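## Task

Grasp the bottle whose cap is blue and raise it upright by over half its own height, keeping it held there to the end; other bottles may be nudged aside but every one must be upright at the end.

## Robot and tools

Robot: one low-cost arm (yam_ultra, six revolute joints) with a two-finger parallel gripper driven by a single command number, plus a wrist camera. There is only one arm, so every motion argument describes that one gripper; nothing is split per arm. The drives have gear play, and the outer joints are weak.

Frames. The scene frame has its origin on the table top beneath the arm's base, +z up, +y to the left when facing +x. The arm's root sits at (0, 0, +0.149) m in that frame, tilted by quat_wxyz (+0.920, -0.278, +0.272, -0.047). All reported hand poses and all offsets use the base frame's axes, which are tilted: true up in base coordinates is (-0.475, -0.538, +0.696). So dz alone is not vertical; to raise a bottle straight up, offset along that up vector. The gripper's fingers point along its own +z and spread along its own y. end_effector_position is the point midway between the pads, roughly 1 cm behind the fingertips. Rotations in an offset turn about the Hand target's position.

execute_actions(actions, cameras). actions is a list of actions; each action is a list of 1 to 15 rows, one row per 1/30 s step, and a short action repeats its final row up to step 15. A row is 7 numbers, each in [-1, 1]: dx, dy, dz, rx, ry, rz, opening. The first six are an offset (not a pose) from the Hand target as it stood when that action began, along base-frame axes; every row of that action counts from the same start, not from the previous row. Scale: 1.0 = 0.6 m for dx, dy, dz, and 180 degrees for the rotation vector rx, ry, rz. Sending the same offset again moves the target further. opening is absolute: +1 fully open (0.094 m), -1 closed. Images return only for an empty actions list or when cameras names them ("all" for every camera; camera names: cam_head_left, cam_head_right, cam_wrist).

move(target, speed, blend, opening_speed, grip_force, blocking, cameras). target is one 7-number row or a list of up to 15 rows, same layout and scale as above; every row is an offset from the Hand target at the move's start, not from the previous row. The path is a straight line at up to speed m/s (0.002 to 2.9, default 0.25; turns up to twice that in rad/s), one value or one per leg. blend (m) rounds corners between listed targets; 0 stops at each. opening_speed (per second on the -1..+1 scale, at least 0.2) closes or opens gradually; use it for gentle grasps. grip_force sets the per-pad force cap in newtons, 10 to 50 (full), and persists; lower values close slowly. blocking=false returns early while the motion continues. A whole move is capped at 10 s. The path ignores obstacles, so faster moves overshoot, stray and hit harder; avoid routing the path near the arm's base, which can whip the elbow round. The result adds a move: line: done (settled within 10 mm and 2 degrees), off_target, moving, held or fault, plus limits (paced = the sent pose was clipped; held = steps were withheld). done never proves there was no contact, and tiny moves can read done without motion.

wait(seconds, cameras): lets time pass (0 to 3600 s) without new commands; a running move continues and may end the wait early. stop(cameras): brakes a running move; braking needs some distance. zoom_image(camera, region): enlarges [x0, y0, x1, y1] pixels (origin top-left, at most 504 x 504) of the latest image from cam_head_left, cam_head_right or cam_wrist; full images are 672x504. read_manual(section): only returns licence text. finished_scene(scene): ends the current scene with its number; irreversible, and after ending the first scene make no further calls in that reply.

Reading results. The state line gives end_effector_position (m) and end_effector_quat_wxyz in the base frame, accurate to a few cm. Hand target is the last commanded pose after clipping; new offsets start from it. The controller limits commanded orientation to 40 degrees from the measured one each step. Friction and load can leave the gripper a few cm short; a zero-offset execute_actions call re-requests the target, otherwise send the missing distance. Tool commands lists current commands; when you want the fingers unchanged, resend their present value, since 0 means half open. grip_measured uses the opening scale and reads slightly wide when empty; squeezing a hard part reads up to about 0.064 below its width, and the fingers follow commands past first contact, so contact is not visible there. Force builds about 1 N per 0.001 below first touch, then jumps to the cap. To release, command well above grip_measured. grip_effort_nm is the motor's averaged effort (negative closing) and does not equal pad force. Joint velocities may read within noise; joint torques have offsets and noise and wrap at ±28 N m for joints 1 to 3.

Cautions. Do not knock bottles over, drop them, or let anything leave the table; bottles may be glass, so never let one fall more than a few centimetres. Avoid fast impacts and hard shoves against the table or heavy objects; if pressing into something, command the target back past the gripper to relieve it. Holding loads or stretching the arm heats motors: MOTOR HOT appears at 75 °C, at 90 °C an OVER-TEMPERATURE FAULT folds and idles the arm, at 100 °C it collapses. Time keeps running while you compose replies, and the robot holds its last command meanwhile.

Each tool is called after ">>>" by a JSON object that holds its "api" and its "payload".

## Session

>>> {"api": "execute_actions", "payload": {"actions": []}}

Scene clock: 0.00 s.
end_effector_position=(+0.2469, -0.4509, -0.1418) grip_measured=+1.000 grip_effort_nm=n/a end_effector_quat_wxyz=(+0.025, +0.830, +0.480, +0.284)
Joint positions: [-1.263 3.014 2.48 -1.121 -0.572 0.805 0.094]
Joint velocities: within noise
Joint torques (N m): no reading
Heat: 30 °C.
Hand target: +0.2367, -0.4637, -0.1347; +0.040, +0.834, +0.478, +0.274
Tool commands: gripper/opening=+1.0

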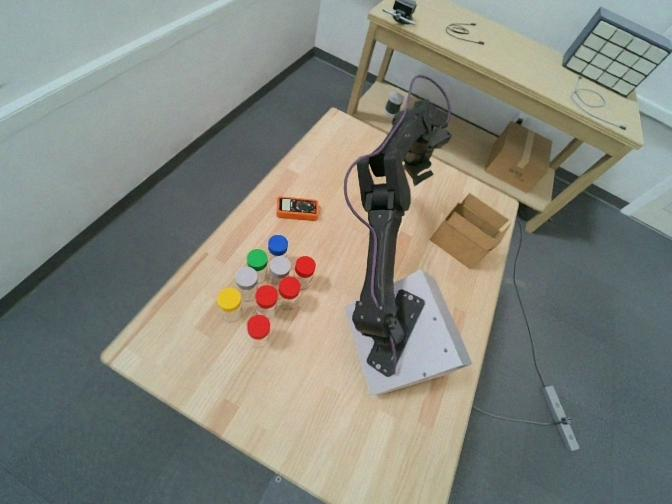

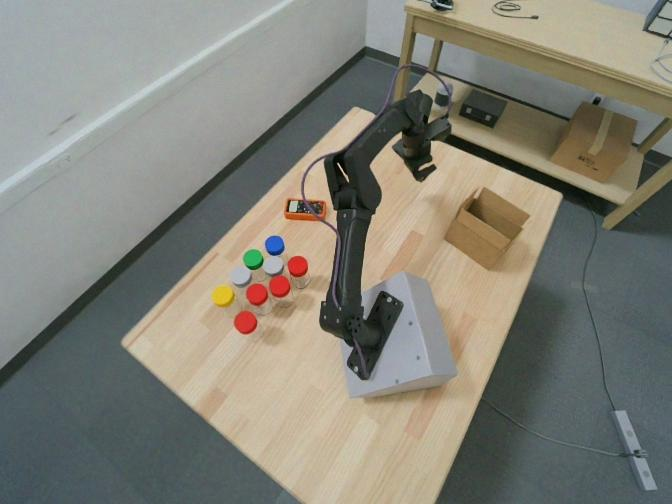

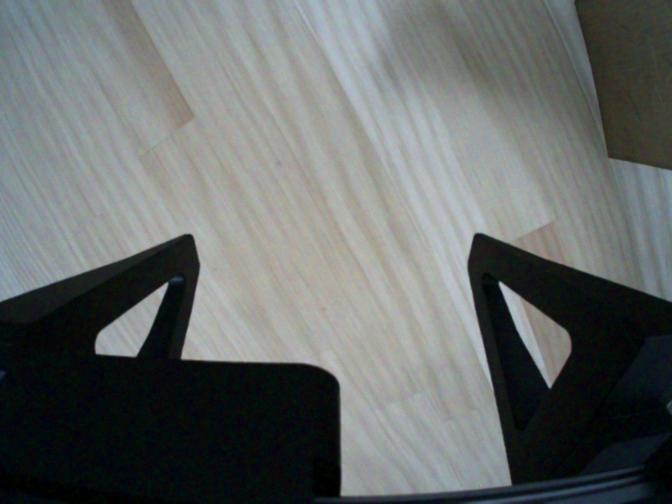

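>>> {"api": "zoom_image", "payload": {"camera": "cam_head_left", "region": [200, 180, 340, 360]}}

>>> {"api": "zoom_image", "payload": {"camera": "cam_head_right", "region": [200, 180, 340, 360]}}

Scaled by 2.800 from the camera's image (finer frame: 960x720).

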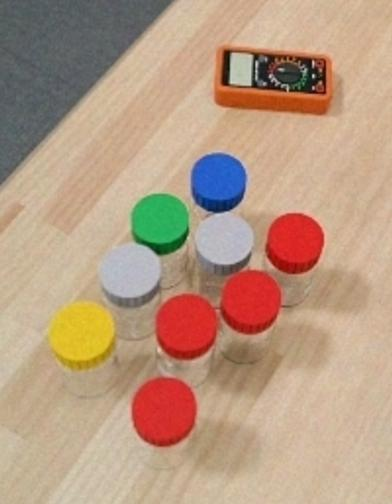

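Scaled by 2.800 from the camera's image (finer frame: 960x720).

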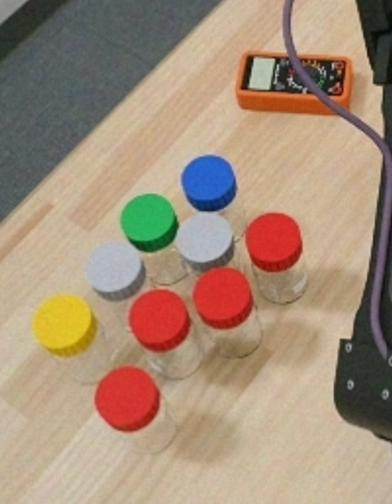

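>>> {"api": "move", "payload": {"target": [0.1107, 0.3842, 0.6295, 0.0150, -0.0827, 0.1883, 1.0], "cameras": ["all"]}}

Scene clock: 92.53 s.
end_effector_position=(+0.3081, -0.2353, +0.2431) grip_measured=+1.000 grip_effort_nm=0.01 end_effector_quat_wxyz=(+0.112, +0.641, +0.659, +0.377)
Joint positions: [-0.998 1.918 1.963 -1.549 -0.807 0.575 0.094]
Joint torques (N m): [-7.09 -4.82 3.3 0.45 -0.08 0.1]
Heat: 38 °C.
Hand target: +0.3031, -0.2332, +0.2430; +0.000, +0.617, +0.684, +0.389
Off the commanded pose: 0.005 m, 14 deg.
joint sent to its limit — joint 4 (wrist pitch), lower limit. The joint targets are off in position and orientation.
move: off_target

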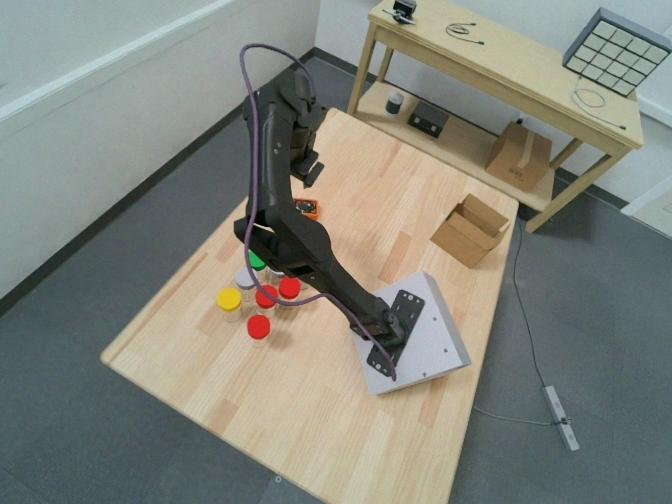

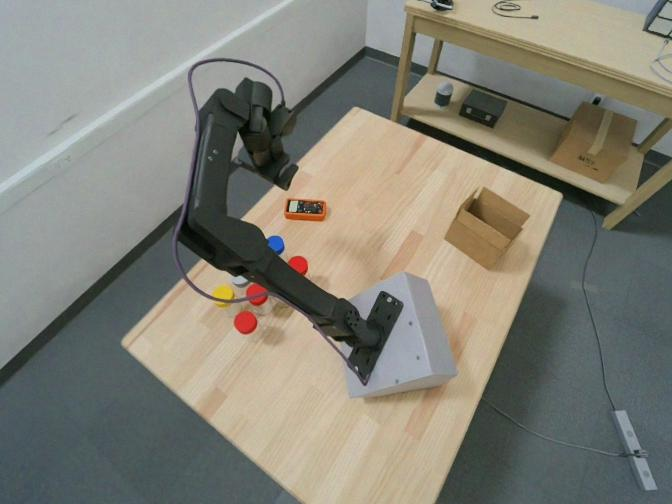

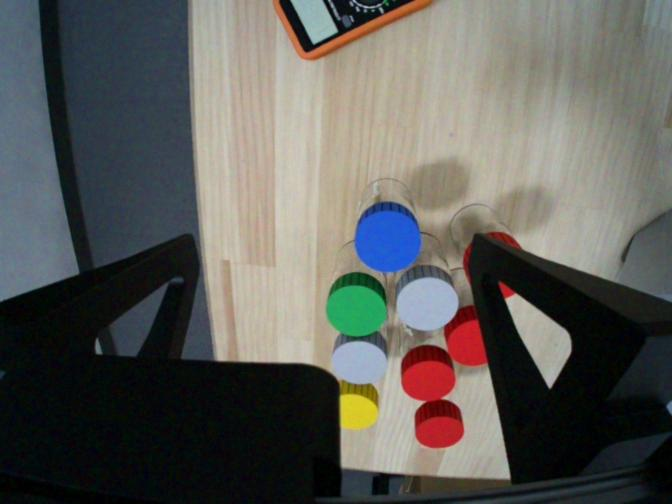

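>>> {"api": "zoom_image", "payload": {"camera": "cam_wrist", "region": [300, 150, 560, 460]}}

Scaled by 1.626 from the camera's image (finer frame: 960x720).

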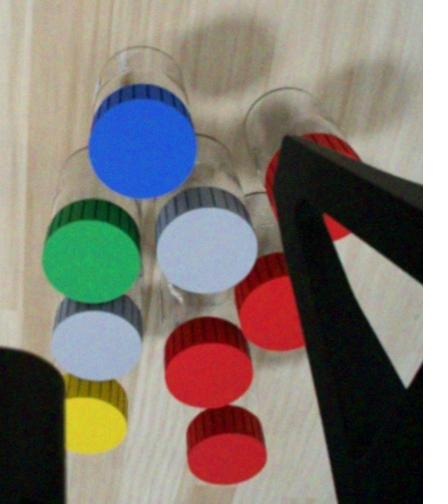

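>>> {"api": "move", "payload": {"target": [0.0275, 0.2032, -0.0638, 0, 0, 0, 1.0], "cameras": ["all"]}}

Scene clock: 171.37 s.
end_effector_position=(+0.3222, -0.1087, +0.1996) grip_measured=+1.000 grip_effort_nm=0.01 end_effector_quat_wxyz=(-0.016, +0.613, +0.685, +0.392)
Joint positions: [-0.721 1.757 1.583 -1.431 -0.807 0.724 0.094]
Joint torques (N m): [-6.24 -7.69 3.34 0.31 0.01 0.09]
Heat: 32 °C.
Hand target: +0.3196, -0.1113, +0.2047; +0.000, +0.617, +0.684, +0.389
Off the commanded pose: 0.006 m, 2 deg.
move: done

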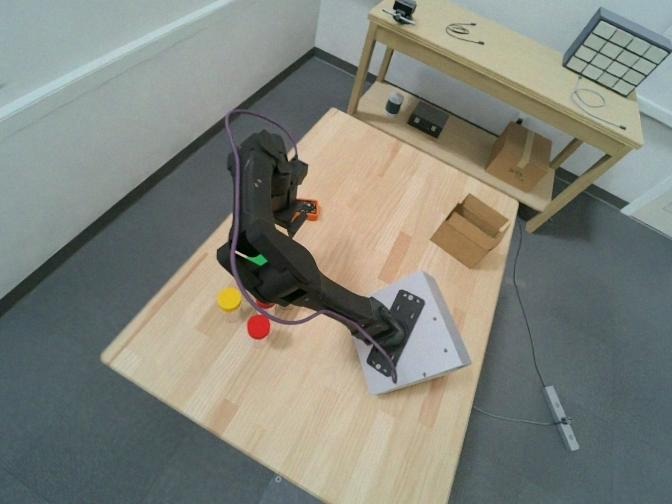

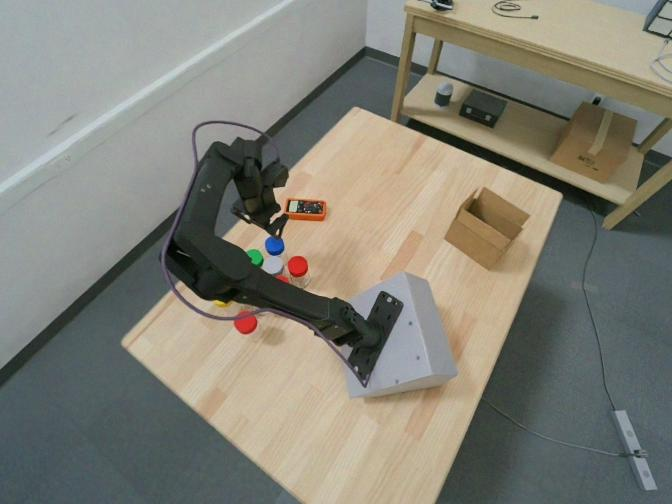

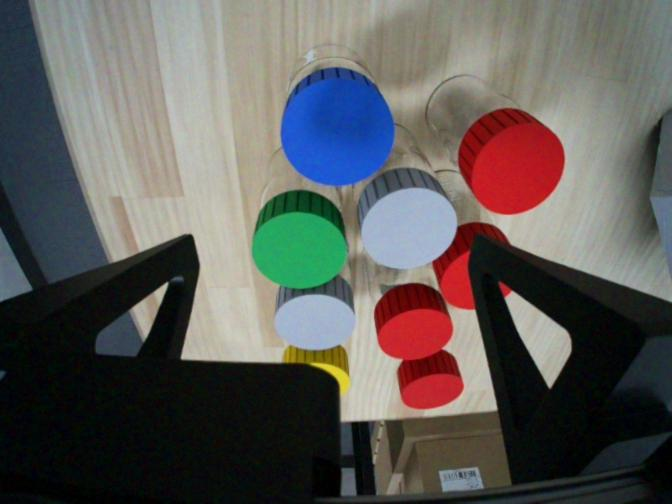

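>>> {"api": "move", "payload": {"target": [0.0560, 0.0502, -0.0905, 0, 0, 0, 1.0], "cameras": ["all"]}}

Scene clock: 203.47 s.
end_effector_position=(+0.3546, -0.0774, +0.1490) grip_measured=+1.000 grip_effort_nm=0.01 end_effector_quat_wxyz=(-0.012, +0.612, +0.685, +0.395)
Joint positions: [-0.585 1.745 1.362 -1.069 -0.807 0.923 0.094]
Joint torques (N m): [-6.05 -7.66 3.25 0.32 0.11 0.12]
Heat: 33 °C.
Hand target: +0.3532, -0.0812, +0.1504; +0.000, +0.617, +0.684, +0.389
Off the commanded pose: 0.004 m, 2 deg.
move: done

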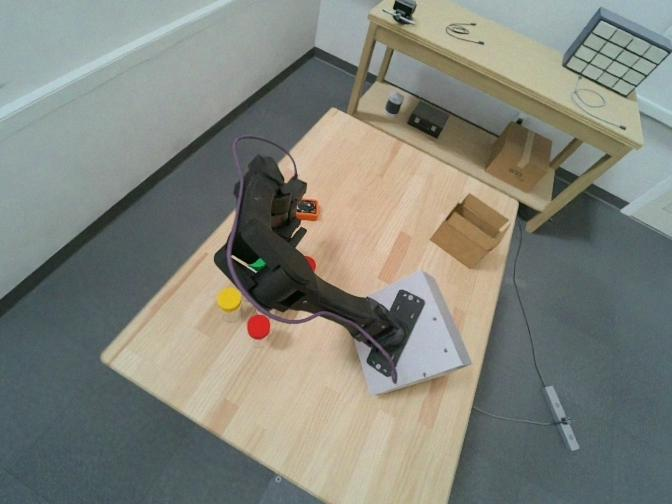

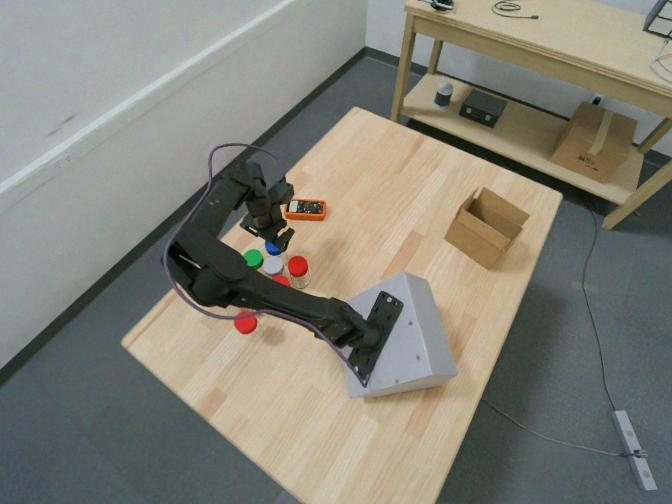

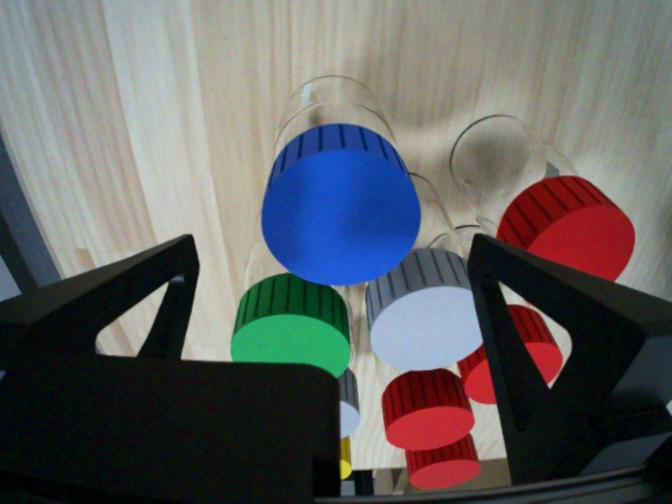

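>>> {"api": "move", "payload": {"target": [0.0302, 0.0272, -0.0493, 0, 0, 0, 1.0], "speed": 0.12, "cameras": ["all"]}}

Scene clock: 224.37 s.
end_effector_position=(+0.3719, -0.0607, +0.1290) grip_measured=+1.000 grip_effort_nm=0.01 end_effector_quat_wxyz=(+0.000, +0.607, +0.687, +0.399)
Joint positions: [-0.514 1.745 1.273 -0.88 -0.798 1.025 0.094]
Joint torques (N m): [-5.81 -5.78 3.14 0.37 0.16 0.09]
Heat: 34 °C.
Hand target: +0.3714, -0.0649, +0.1208; +0.000, +0.617, +0.684, +0.389
Off the commanded pose: 0.009 m, 2 deg.
move: done

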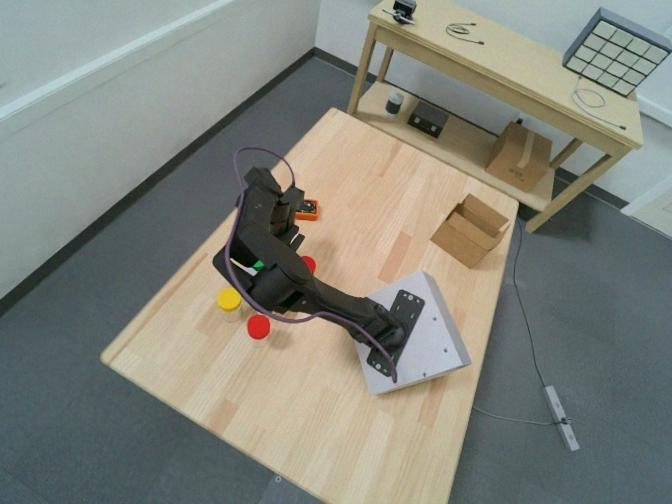

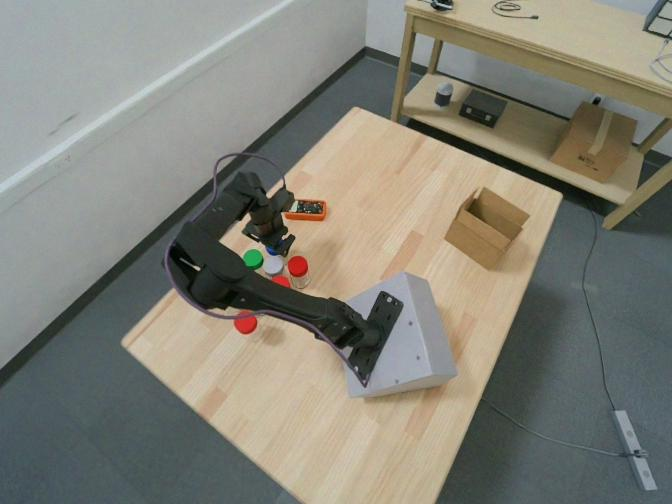

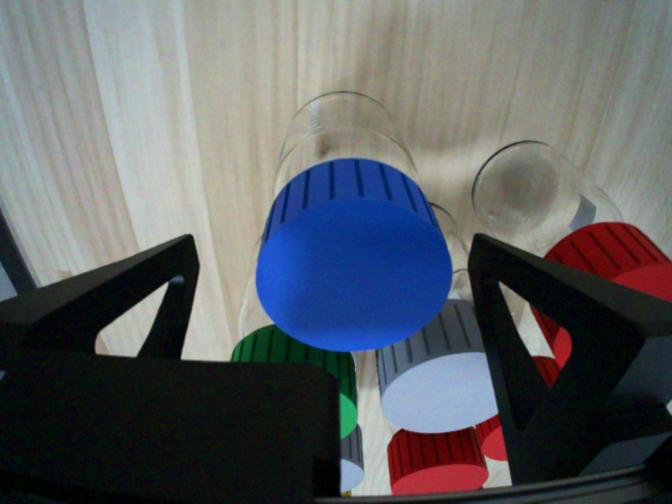

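>>> {"api": "move", "payload": {"target": [-0.0035, -0.0122, -0.0117, 0, 0, 0, 1.0], "speed": 0.12, "cameras": ["cam_wrist"]}}

Scene clock: 237.57 s.
end_effector_position=(+0.3708, -0.0601, +0.1218) grip_measured=+1.000 grip_effort_nm=0.01 end_effector_quat_wxyz=(-0.009, +0.610, +0.686, +0.397)
Joint positions: [-0.514 1.76 1.265 -0.877 -0.798 1.023 0.094]
Joint torques (N m): [-7.65 -5.45 3.3 0.32 0.11 -0.1]
Heat: 33 °C.
Hand target: +0.3693, -0.0722, +0.1138; +0.000, +0.617, +0.684, +0.389
Off the commanded pose: 0.015 m, 2 deg.
move: off_target

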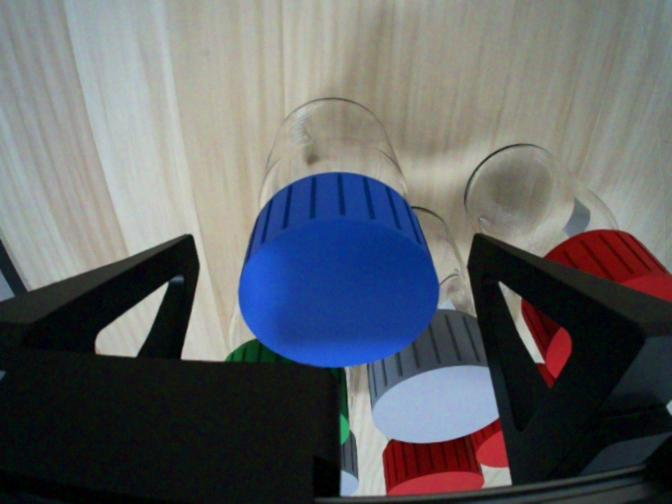

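>>> {"api": "move", "payload": {"target": [0.0025, -0.0158, -0.0058, 0, 0, 0, 1.0], "speed": 0.12, "cameras": ["cam_wrist"]}}

Scene clock: 263.13 s.
end_effector_position=(+0.3698, -0.0652, +0.1111) grip_measured=+1.000 grip_effort_nm=0.01 end_effector_quat_wxyz=(-0.015, +0.610, +0.687, +0.394)
Joint positions: [-0.528 1.793 1.265 -0.877 -0.798 0.994 0.094]
Joint torques (N m): [-8.44 -5.57 5.42 0.17 0.08 -0.08]
Heat: 33 °C.
Hand target: +0.3708, -0.0817, +0.1103; +0.000, +0.617, +0.684, +0.389
Off the commanded pose: 0.017 m, 2 deg.
move: off_target

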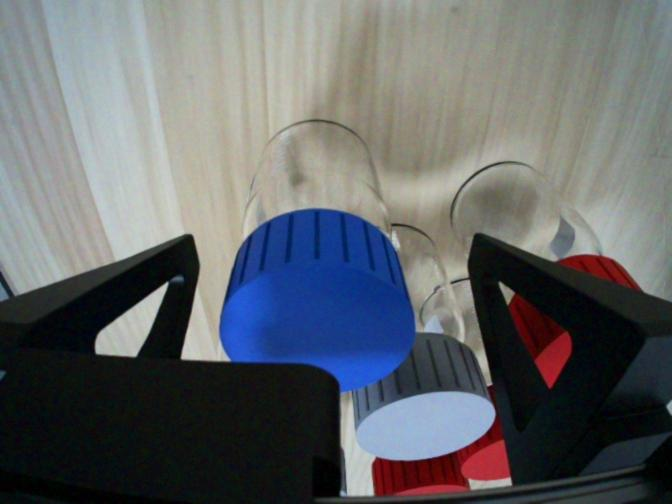

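>>> {"api": "move", "payload": {"target": [0.0057, -0.0004, 0.0035, 0, 0, 0, -0.2], "grip_force": 40, "cameras": ["cam_wrist"]}}

Scene clock: 275.60 s.
end_effector_position=(+0.3698, -0.0652, +0.1096) grip_measured=+0.134 grip_effort_nm=-0.83 end_effector_quat_wxyz=(-0.017, +0.610, +0.687, +0.394)
Joint positions: [-0.528 1.797 1.265 -0.877 -0.798 0.992 0.053]
Joint torques (N m): [-8.17 -5.38 7.16 0.1 0.09 -0.03]
Heat: 33 °C.
Hand target: +0.3742, -0.0819, +0.1124; +0.000, +0.617, +0.684, +0.389
Off the commanded pose: 0.018 m, 2 deg.
grip_force (N): 40
move: off_target

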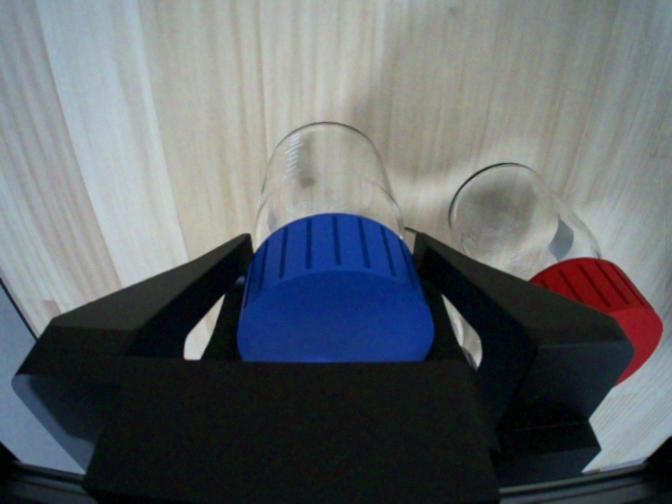

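>>> {"api": "move", "payload": {"target": [-0.0672, -0.0761, 0.0988, 0, 0, 0, -0.2], "speed": 0.2, "cameras": ["all"]}}

Scene clock: 282.13 s.
end_effector_position=(+0.3335, -0.1103, +0.1645) grip_measured=+0.134 grip_effort_nm=-0.84 end_effector_quat_wxyz=(-0.020, +0.612, +0.688, +0.389)
Joint positions: [-0.7 1.797 1.495 -1.292 -0.801 0.744 0.053]
Joint torques (N m): [-8.88 -5.03 8.25 0 -0.05 -0.1]
Heat: 33 °C.
Hand target: +0.3339, -0.1276, +0.1717; +0.000, +0.617, +0.684, +0.389
Off the commanded pose: 0.019 m, 2 deg.
grip_force (N): 40
move: off_target

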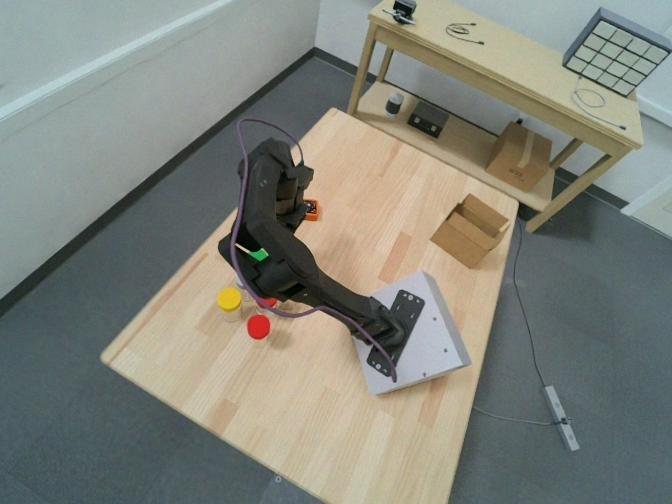

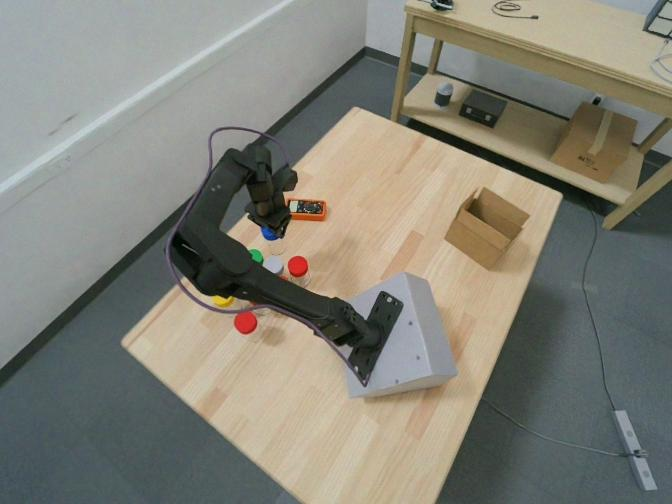

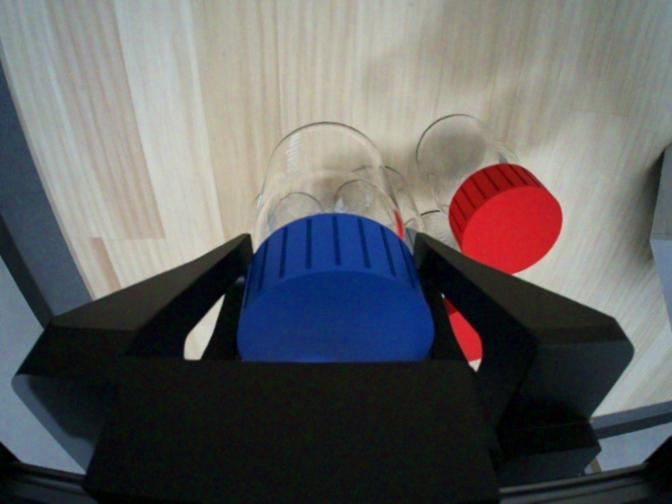

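>>> {"api": "finished_scene", "payload": {"scene": 1}}

The scene is finished: the task was done.


## Next scene

Grasp the bottle whose cap is yellow and raise it upright by over half its own height, keeping it held there to the end; other bottles may be nudged aside but every one must be upright at the end.

>>> {"api": "execute_actions", "payload": {"actions": [], "cameras": ["cam_head_left"]}}

>>> {"api": "zoom_image", "payload": {"camera": "cam_head_left", "region": [200, 180, 340, 360]}}

Scene clock: 0.00 s.
end_effector_position=(+0.1248, +0.1950, +0.1784) grip_measured=+1.000 grip_effort_nm=n/a end_effector_quat_wxyz=(+0.279, +0.243, +0.880, +0.298)
Joint positions: [1.481 0.814 0.76 -0.93 0.641 1.821 0.094]
Joint velocities: within noise
Joint torques (N m): no reading
Heat: 30 °C.
Hand target: +0.1255, +0.1954, +0.1854; +0.282, +0.247, +0.874, +0.308
Tool commands: gripper/opening=+1.0
Images, in order (width x height): cam_head_left 672x504.

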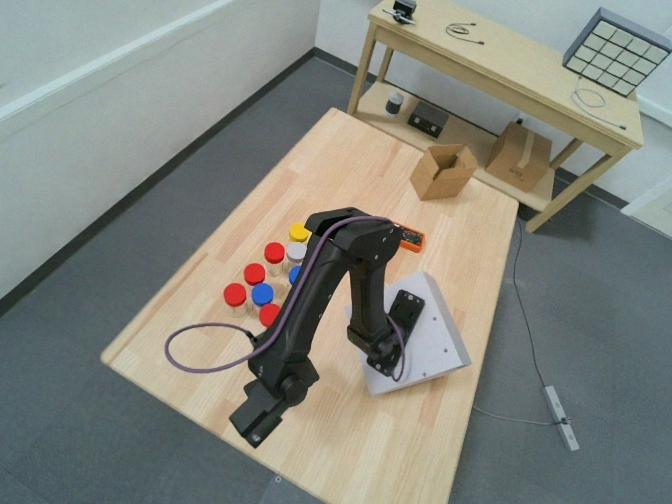

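Scaled by 2.800 from the camera's image (finer frame: 960x720).

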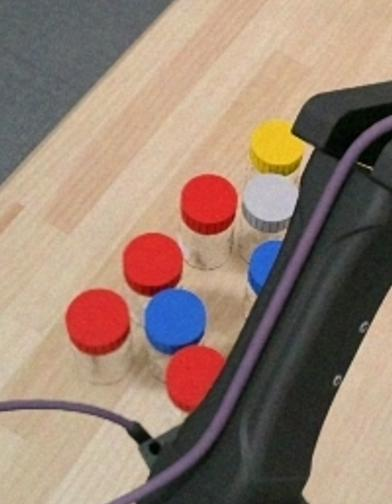

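>>> {"api": "move", "payload": {"target": [[0.2758, -0.2373, 0.1868, 0.12, 0.12, -0.08, 1.0], [0.3428, -0.5902, -0.1062, 0.1408, 0.1408, -0.0956, 1.0]], "speed": 0.4, "blend": [0.06, 0], "grip_force": 45, "cameras": ["cam_wrist"]}}

Scene clock: 39.00 s.
end_effector_position=(+0.3294, -0.1464, +0.1175) grip_measured=+1.000 grip_effort_nm=0.01 end_effector_quat_wxyz=(+0.054, +0.488, +0.781, +0.386)
Joint positions: [-0.787 1.911 1.452 -1.204 -0.798 0.291 0.094]
Joint torques (N m): [-8.34 -4.82 7.82 0.06 -0.07 -0.1]
Heat: 30 °C.
Hand target: +0.3311, -0.1588, +0.1217; +0.067, +0.489, +0.780, +0.384
Off the commanded pose: 0.013 m, 2 deg.
grip_force (N): 45
move: off_target

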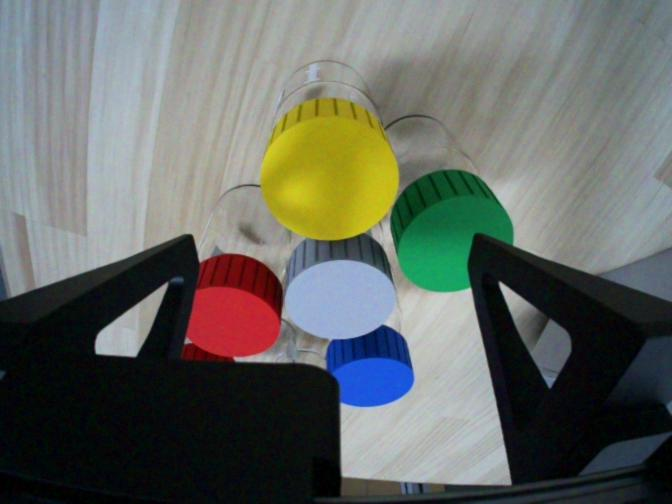

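>>> {"api": "move", "payload": {"target": [[0.0171, 0.0020, -0.0227, -0.0738, -0.0836, 0.1085, 0.62], [0.0368, 0.0244, -0.0518, -0.0738, -0.0836, 0.1085, 0.62]], "speed": 0.25, "blend": [0.01, 0], "cameras": ["cam_wrist"]}}

Scene clock: 68.33 s.
end_effector_position=(+0.3534, -0.1401, +0.0969) grip_measured=+0.623 grip_effort_nm=-0.13 end_effector_quat_wxyz=(+0.158, +0.276, +0.879, +0.356)
Joint positions: [-0.728 1.946 1.418 -1.05 -0.801 -0.123 0.076]
Joint torques (N m): [-7.58 -5.37 3.44 0.4 -0.1 0.06]
Heat: 33 °C.
Hand target: +0.3532, -0.1441, +0.0906; +0.158, +0.285, +0.875, +0.358
Off the commanded pose: 0.008 m, 1 deg.
grip_force (N): 45
move: done

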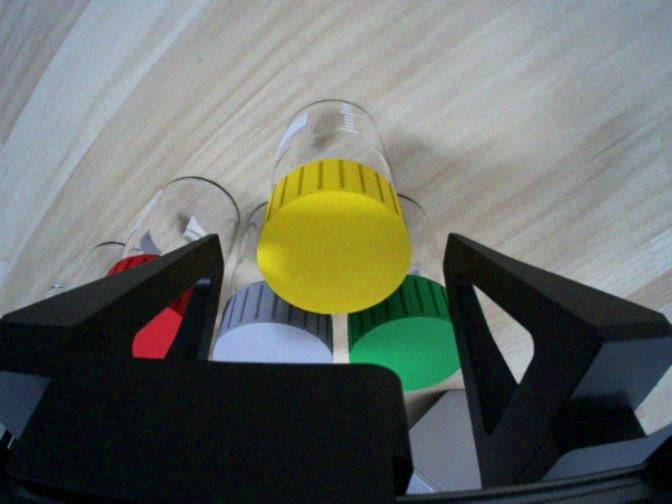

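>>> {"api": "move", "payload": {"target": [[0.0185, 0.0331, -0.0431, 0, 0, 0, 0.62], [0.0185, 0.0331, -0.0431, 0, 0, 0, -0.2], [-0.0511, -0.0457, 0.0592, 0, 0, 0, -0.2]], "speed": [0.15, 0.15, 0.25], "cameras": ["cam_wrist", "cam_head_left"]}}

Scene clock: 90.03 s.
end_effector_position=(+0.3224, -0.1554, +0.1160) grip_measured=+0.127 grip_effort_nm=-0.92 end_effector_quat_wxyz=(+0.137, +0.284, +0.874, +0.369)
Joint positions: [-0.821 1.952 1.497 -1.274 -0.798 -0.261 0.053]
Joint torques (N m): [-9.26 -6.01 8.23 0.02 0.02 -0.11]
Heat: 33 °C.
Hand target: +0.3226, -0.1715, +0.1261; +0.158, +0.285, +0.875, +0.358
Off the commanded pose: 0.019 m, 3 deg.
grip_force (N): 45
move: off_target
Images, in order (width x height): cam_head_left 672x504, cam_wrist 672x504.

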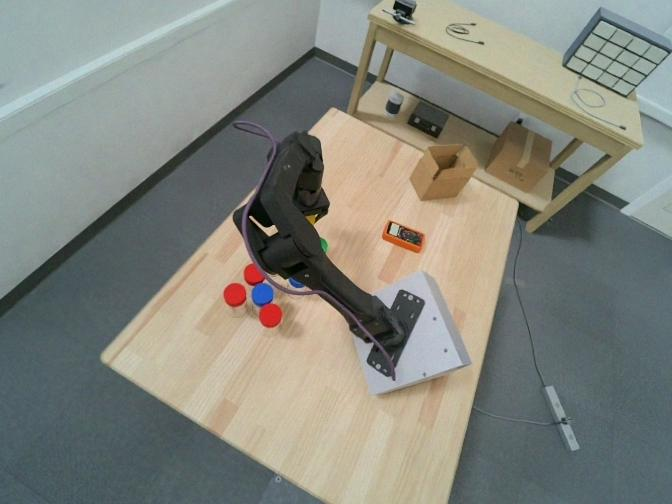

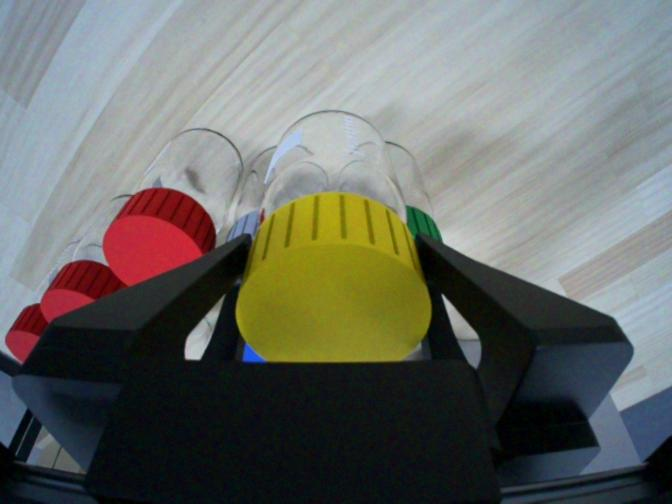

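>>> {"api": "finished_scene", "payload": {"scene": 2}}

The scene is finished: the task was done.


## Next scene

Grasp the bottle whose cap is blue and raise it upright by over half its own height, keeping it held there to the end; other bottles may be nudged aside but every one must be upright at the end.

>>> {"api": "execute_actions", "payload": {"actions": [], "cameras": ["cam_head_left"]}}

>>> {"api": "zoom_image", "payload": {"camera": "cam_head_left", "region": [200, 180, 340, 360]}}

Scene clock: 0.00 s.
end_effector_position=(+0.1841, -0.1315, +0.3207) grip_measured=+1.000 grip_effort_nm=n/a end_effector_quat_wxyz=(+0.484, +0.682, +0.547, -0.028)
Joint positions: [-0.082 0.835 1.236 -1.17 0.706 1.397 0.094]
Joint velocities: within noise
Joint torques (N m): no reading
Heat: 30 °C.
Hand target: +0.1778, -0.1359, +0.3289; +0.496, +0.683, +0.535, -0.033
Tool commands: gripper/opening=+1.0
Images, in order (width x height): cam_head_left 672x504.

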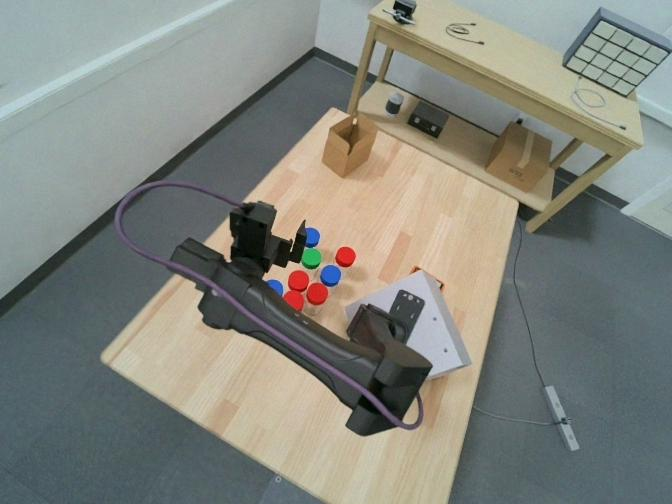

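Scaled by 2.800 from the camera's image (finer frame: 960x720).

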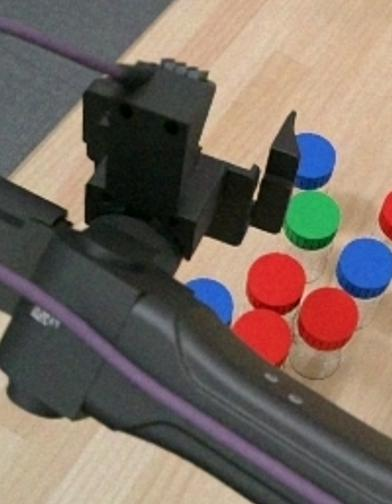

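>>> {"api": "move", "payload": {"target": [0.1433, 0.0348, -0.3583, 0.2214, 0.0610, 0.3988, 0.62], "speed": 0.5, "grip_force": 45, "cameras": ["cam_wrist"]}}

Scene clock: 39.63 s.
end_effector_position=(+0.2577, -0.1078, +0.1067) grip_measured=+0.623 grip_effort_nm=-0.13 end_effector_quat_wxyz=(+0.112, +0.370, +0.843, +0.374)
Joint positions: [-0.875 1.659 1.095 -1.18 -0.787 -0.12 0.076]
Joint torques (N m): [-4.86 -2.89 8.17 0.1 -0.13 -0.1]
Heat: 30 °C.
Hand target: +0.2638, -0.1150, +0.1139; +0.126, +0.361, +0.847, +0.370
Off the commanded pose: 0.012 m, 2 deg.
grip_force (N): 45
move: off_target

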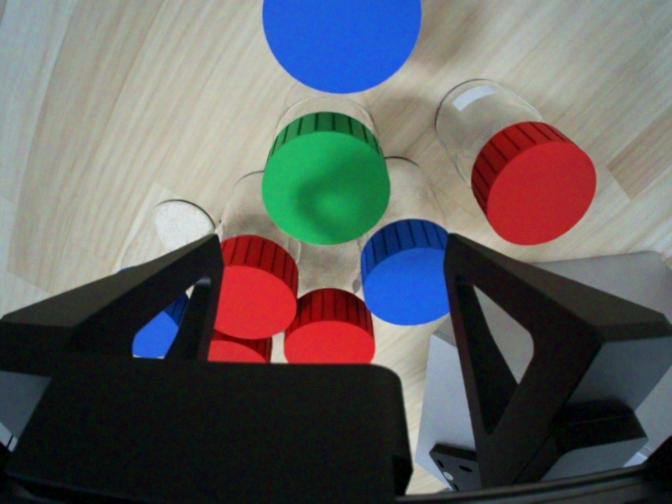

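>>> {"api": "move", "payload": {"target": [0.0219, 0.0338, -0.0546, -0.0119, -0.0134, 0.0174, 0.62], "speed": 0.25, "cameras": ["cam_wrist"]}}

Scene clock: 58.97 s.
end_effector_position=(+0.2768, -0.0944, +0.0854) grip_measured=+0.623 grip_effort_nm=-0.13 end_effector_quat_wxyz=(+0.141, +0.320, +0.864, +0.362)
Joint positions: [-0.789 1.659 1.01 -0.986 -0.796 -0.107 0.076]
Joint torques (N m): [-5 -3.22 3.28 0.36 -0.12 0.09]
Heat: 30 °C.
Hand target: +0.2769, -0.0947, +0.0811; +0.140, +0.327, +0.860, +0.365
Off the commanded pose: 0.004 m, 1 deg.
grip_force (N): 45
move: done

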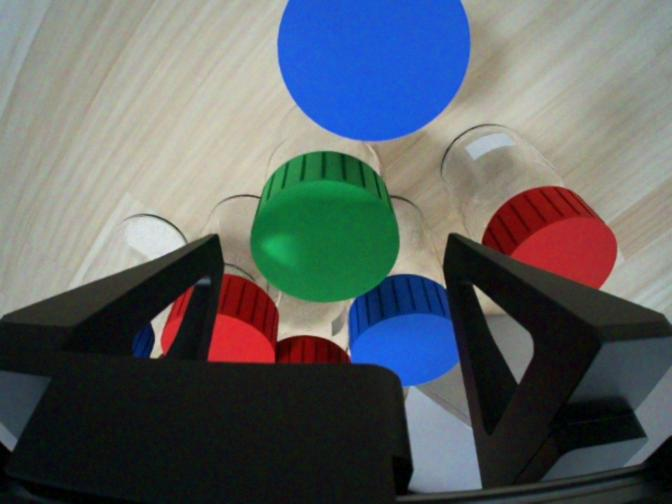

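>>> {"api": "move", "payload": {"target": [[0.0249, 0.0298, -0.0342, 0, 0, 0, 0.62], [0.0249, 0.0298, -0.0342, 0, 0, 0, -0.2], [-0.0463, -0.0508, 0.0704, 0, 0, 0, -0.2]], "speed": [0.15, 0.15, 0.25], "cameras": ["cam_wrist", "cam_head_left"]}}

Scene clock: 79.37 s.
end_effector_position=(+0.2484, -0.1079, +0.1168) grip_measured=+0.134 grip_effort_nm=-0.92 end_effector_quat_wxyz=(+0.121, +0.322, +0.860, +0.377)
Joint positions: [-0.904 1.662 1.13 -1.279 -0.785 -0.287 0.053]
Joint torques (N m): [-7.69 -2.62 8.61 0.05 0.07 -0.1]
Heat: 31 °C.
Hand target: +0.2491, -0.1252, +0.1234; +0.140, +0.327, +0.860, +0.365
Off the commanded pose: 0.019 m, 3 deg.
grip_force (N): 45
move: off_target
Images, in order (width x height): cam_head_left 672x504, cam_wrist 672x504.

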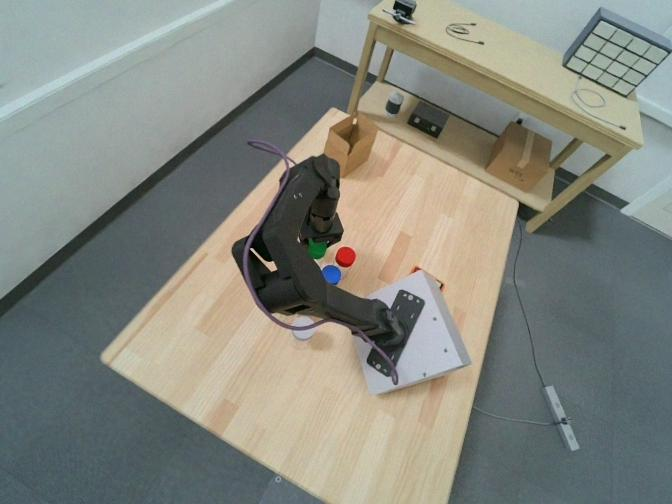

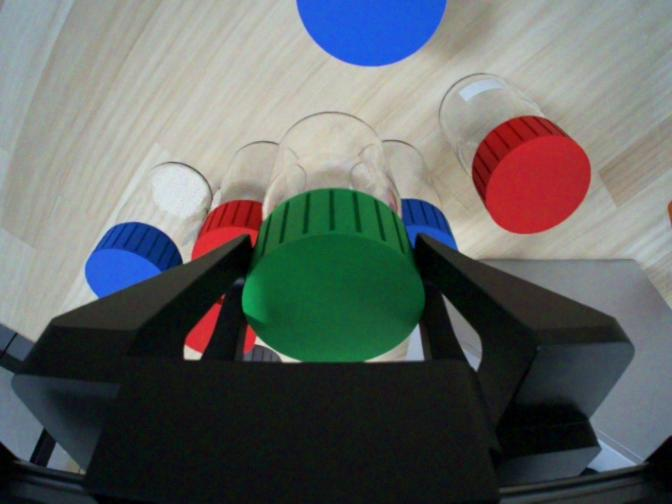

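>>> {"api": "finished_scene", "payload": {"scene": 3}}

The scene is finished: the task was done.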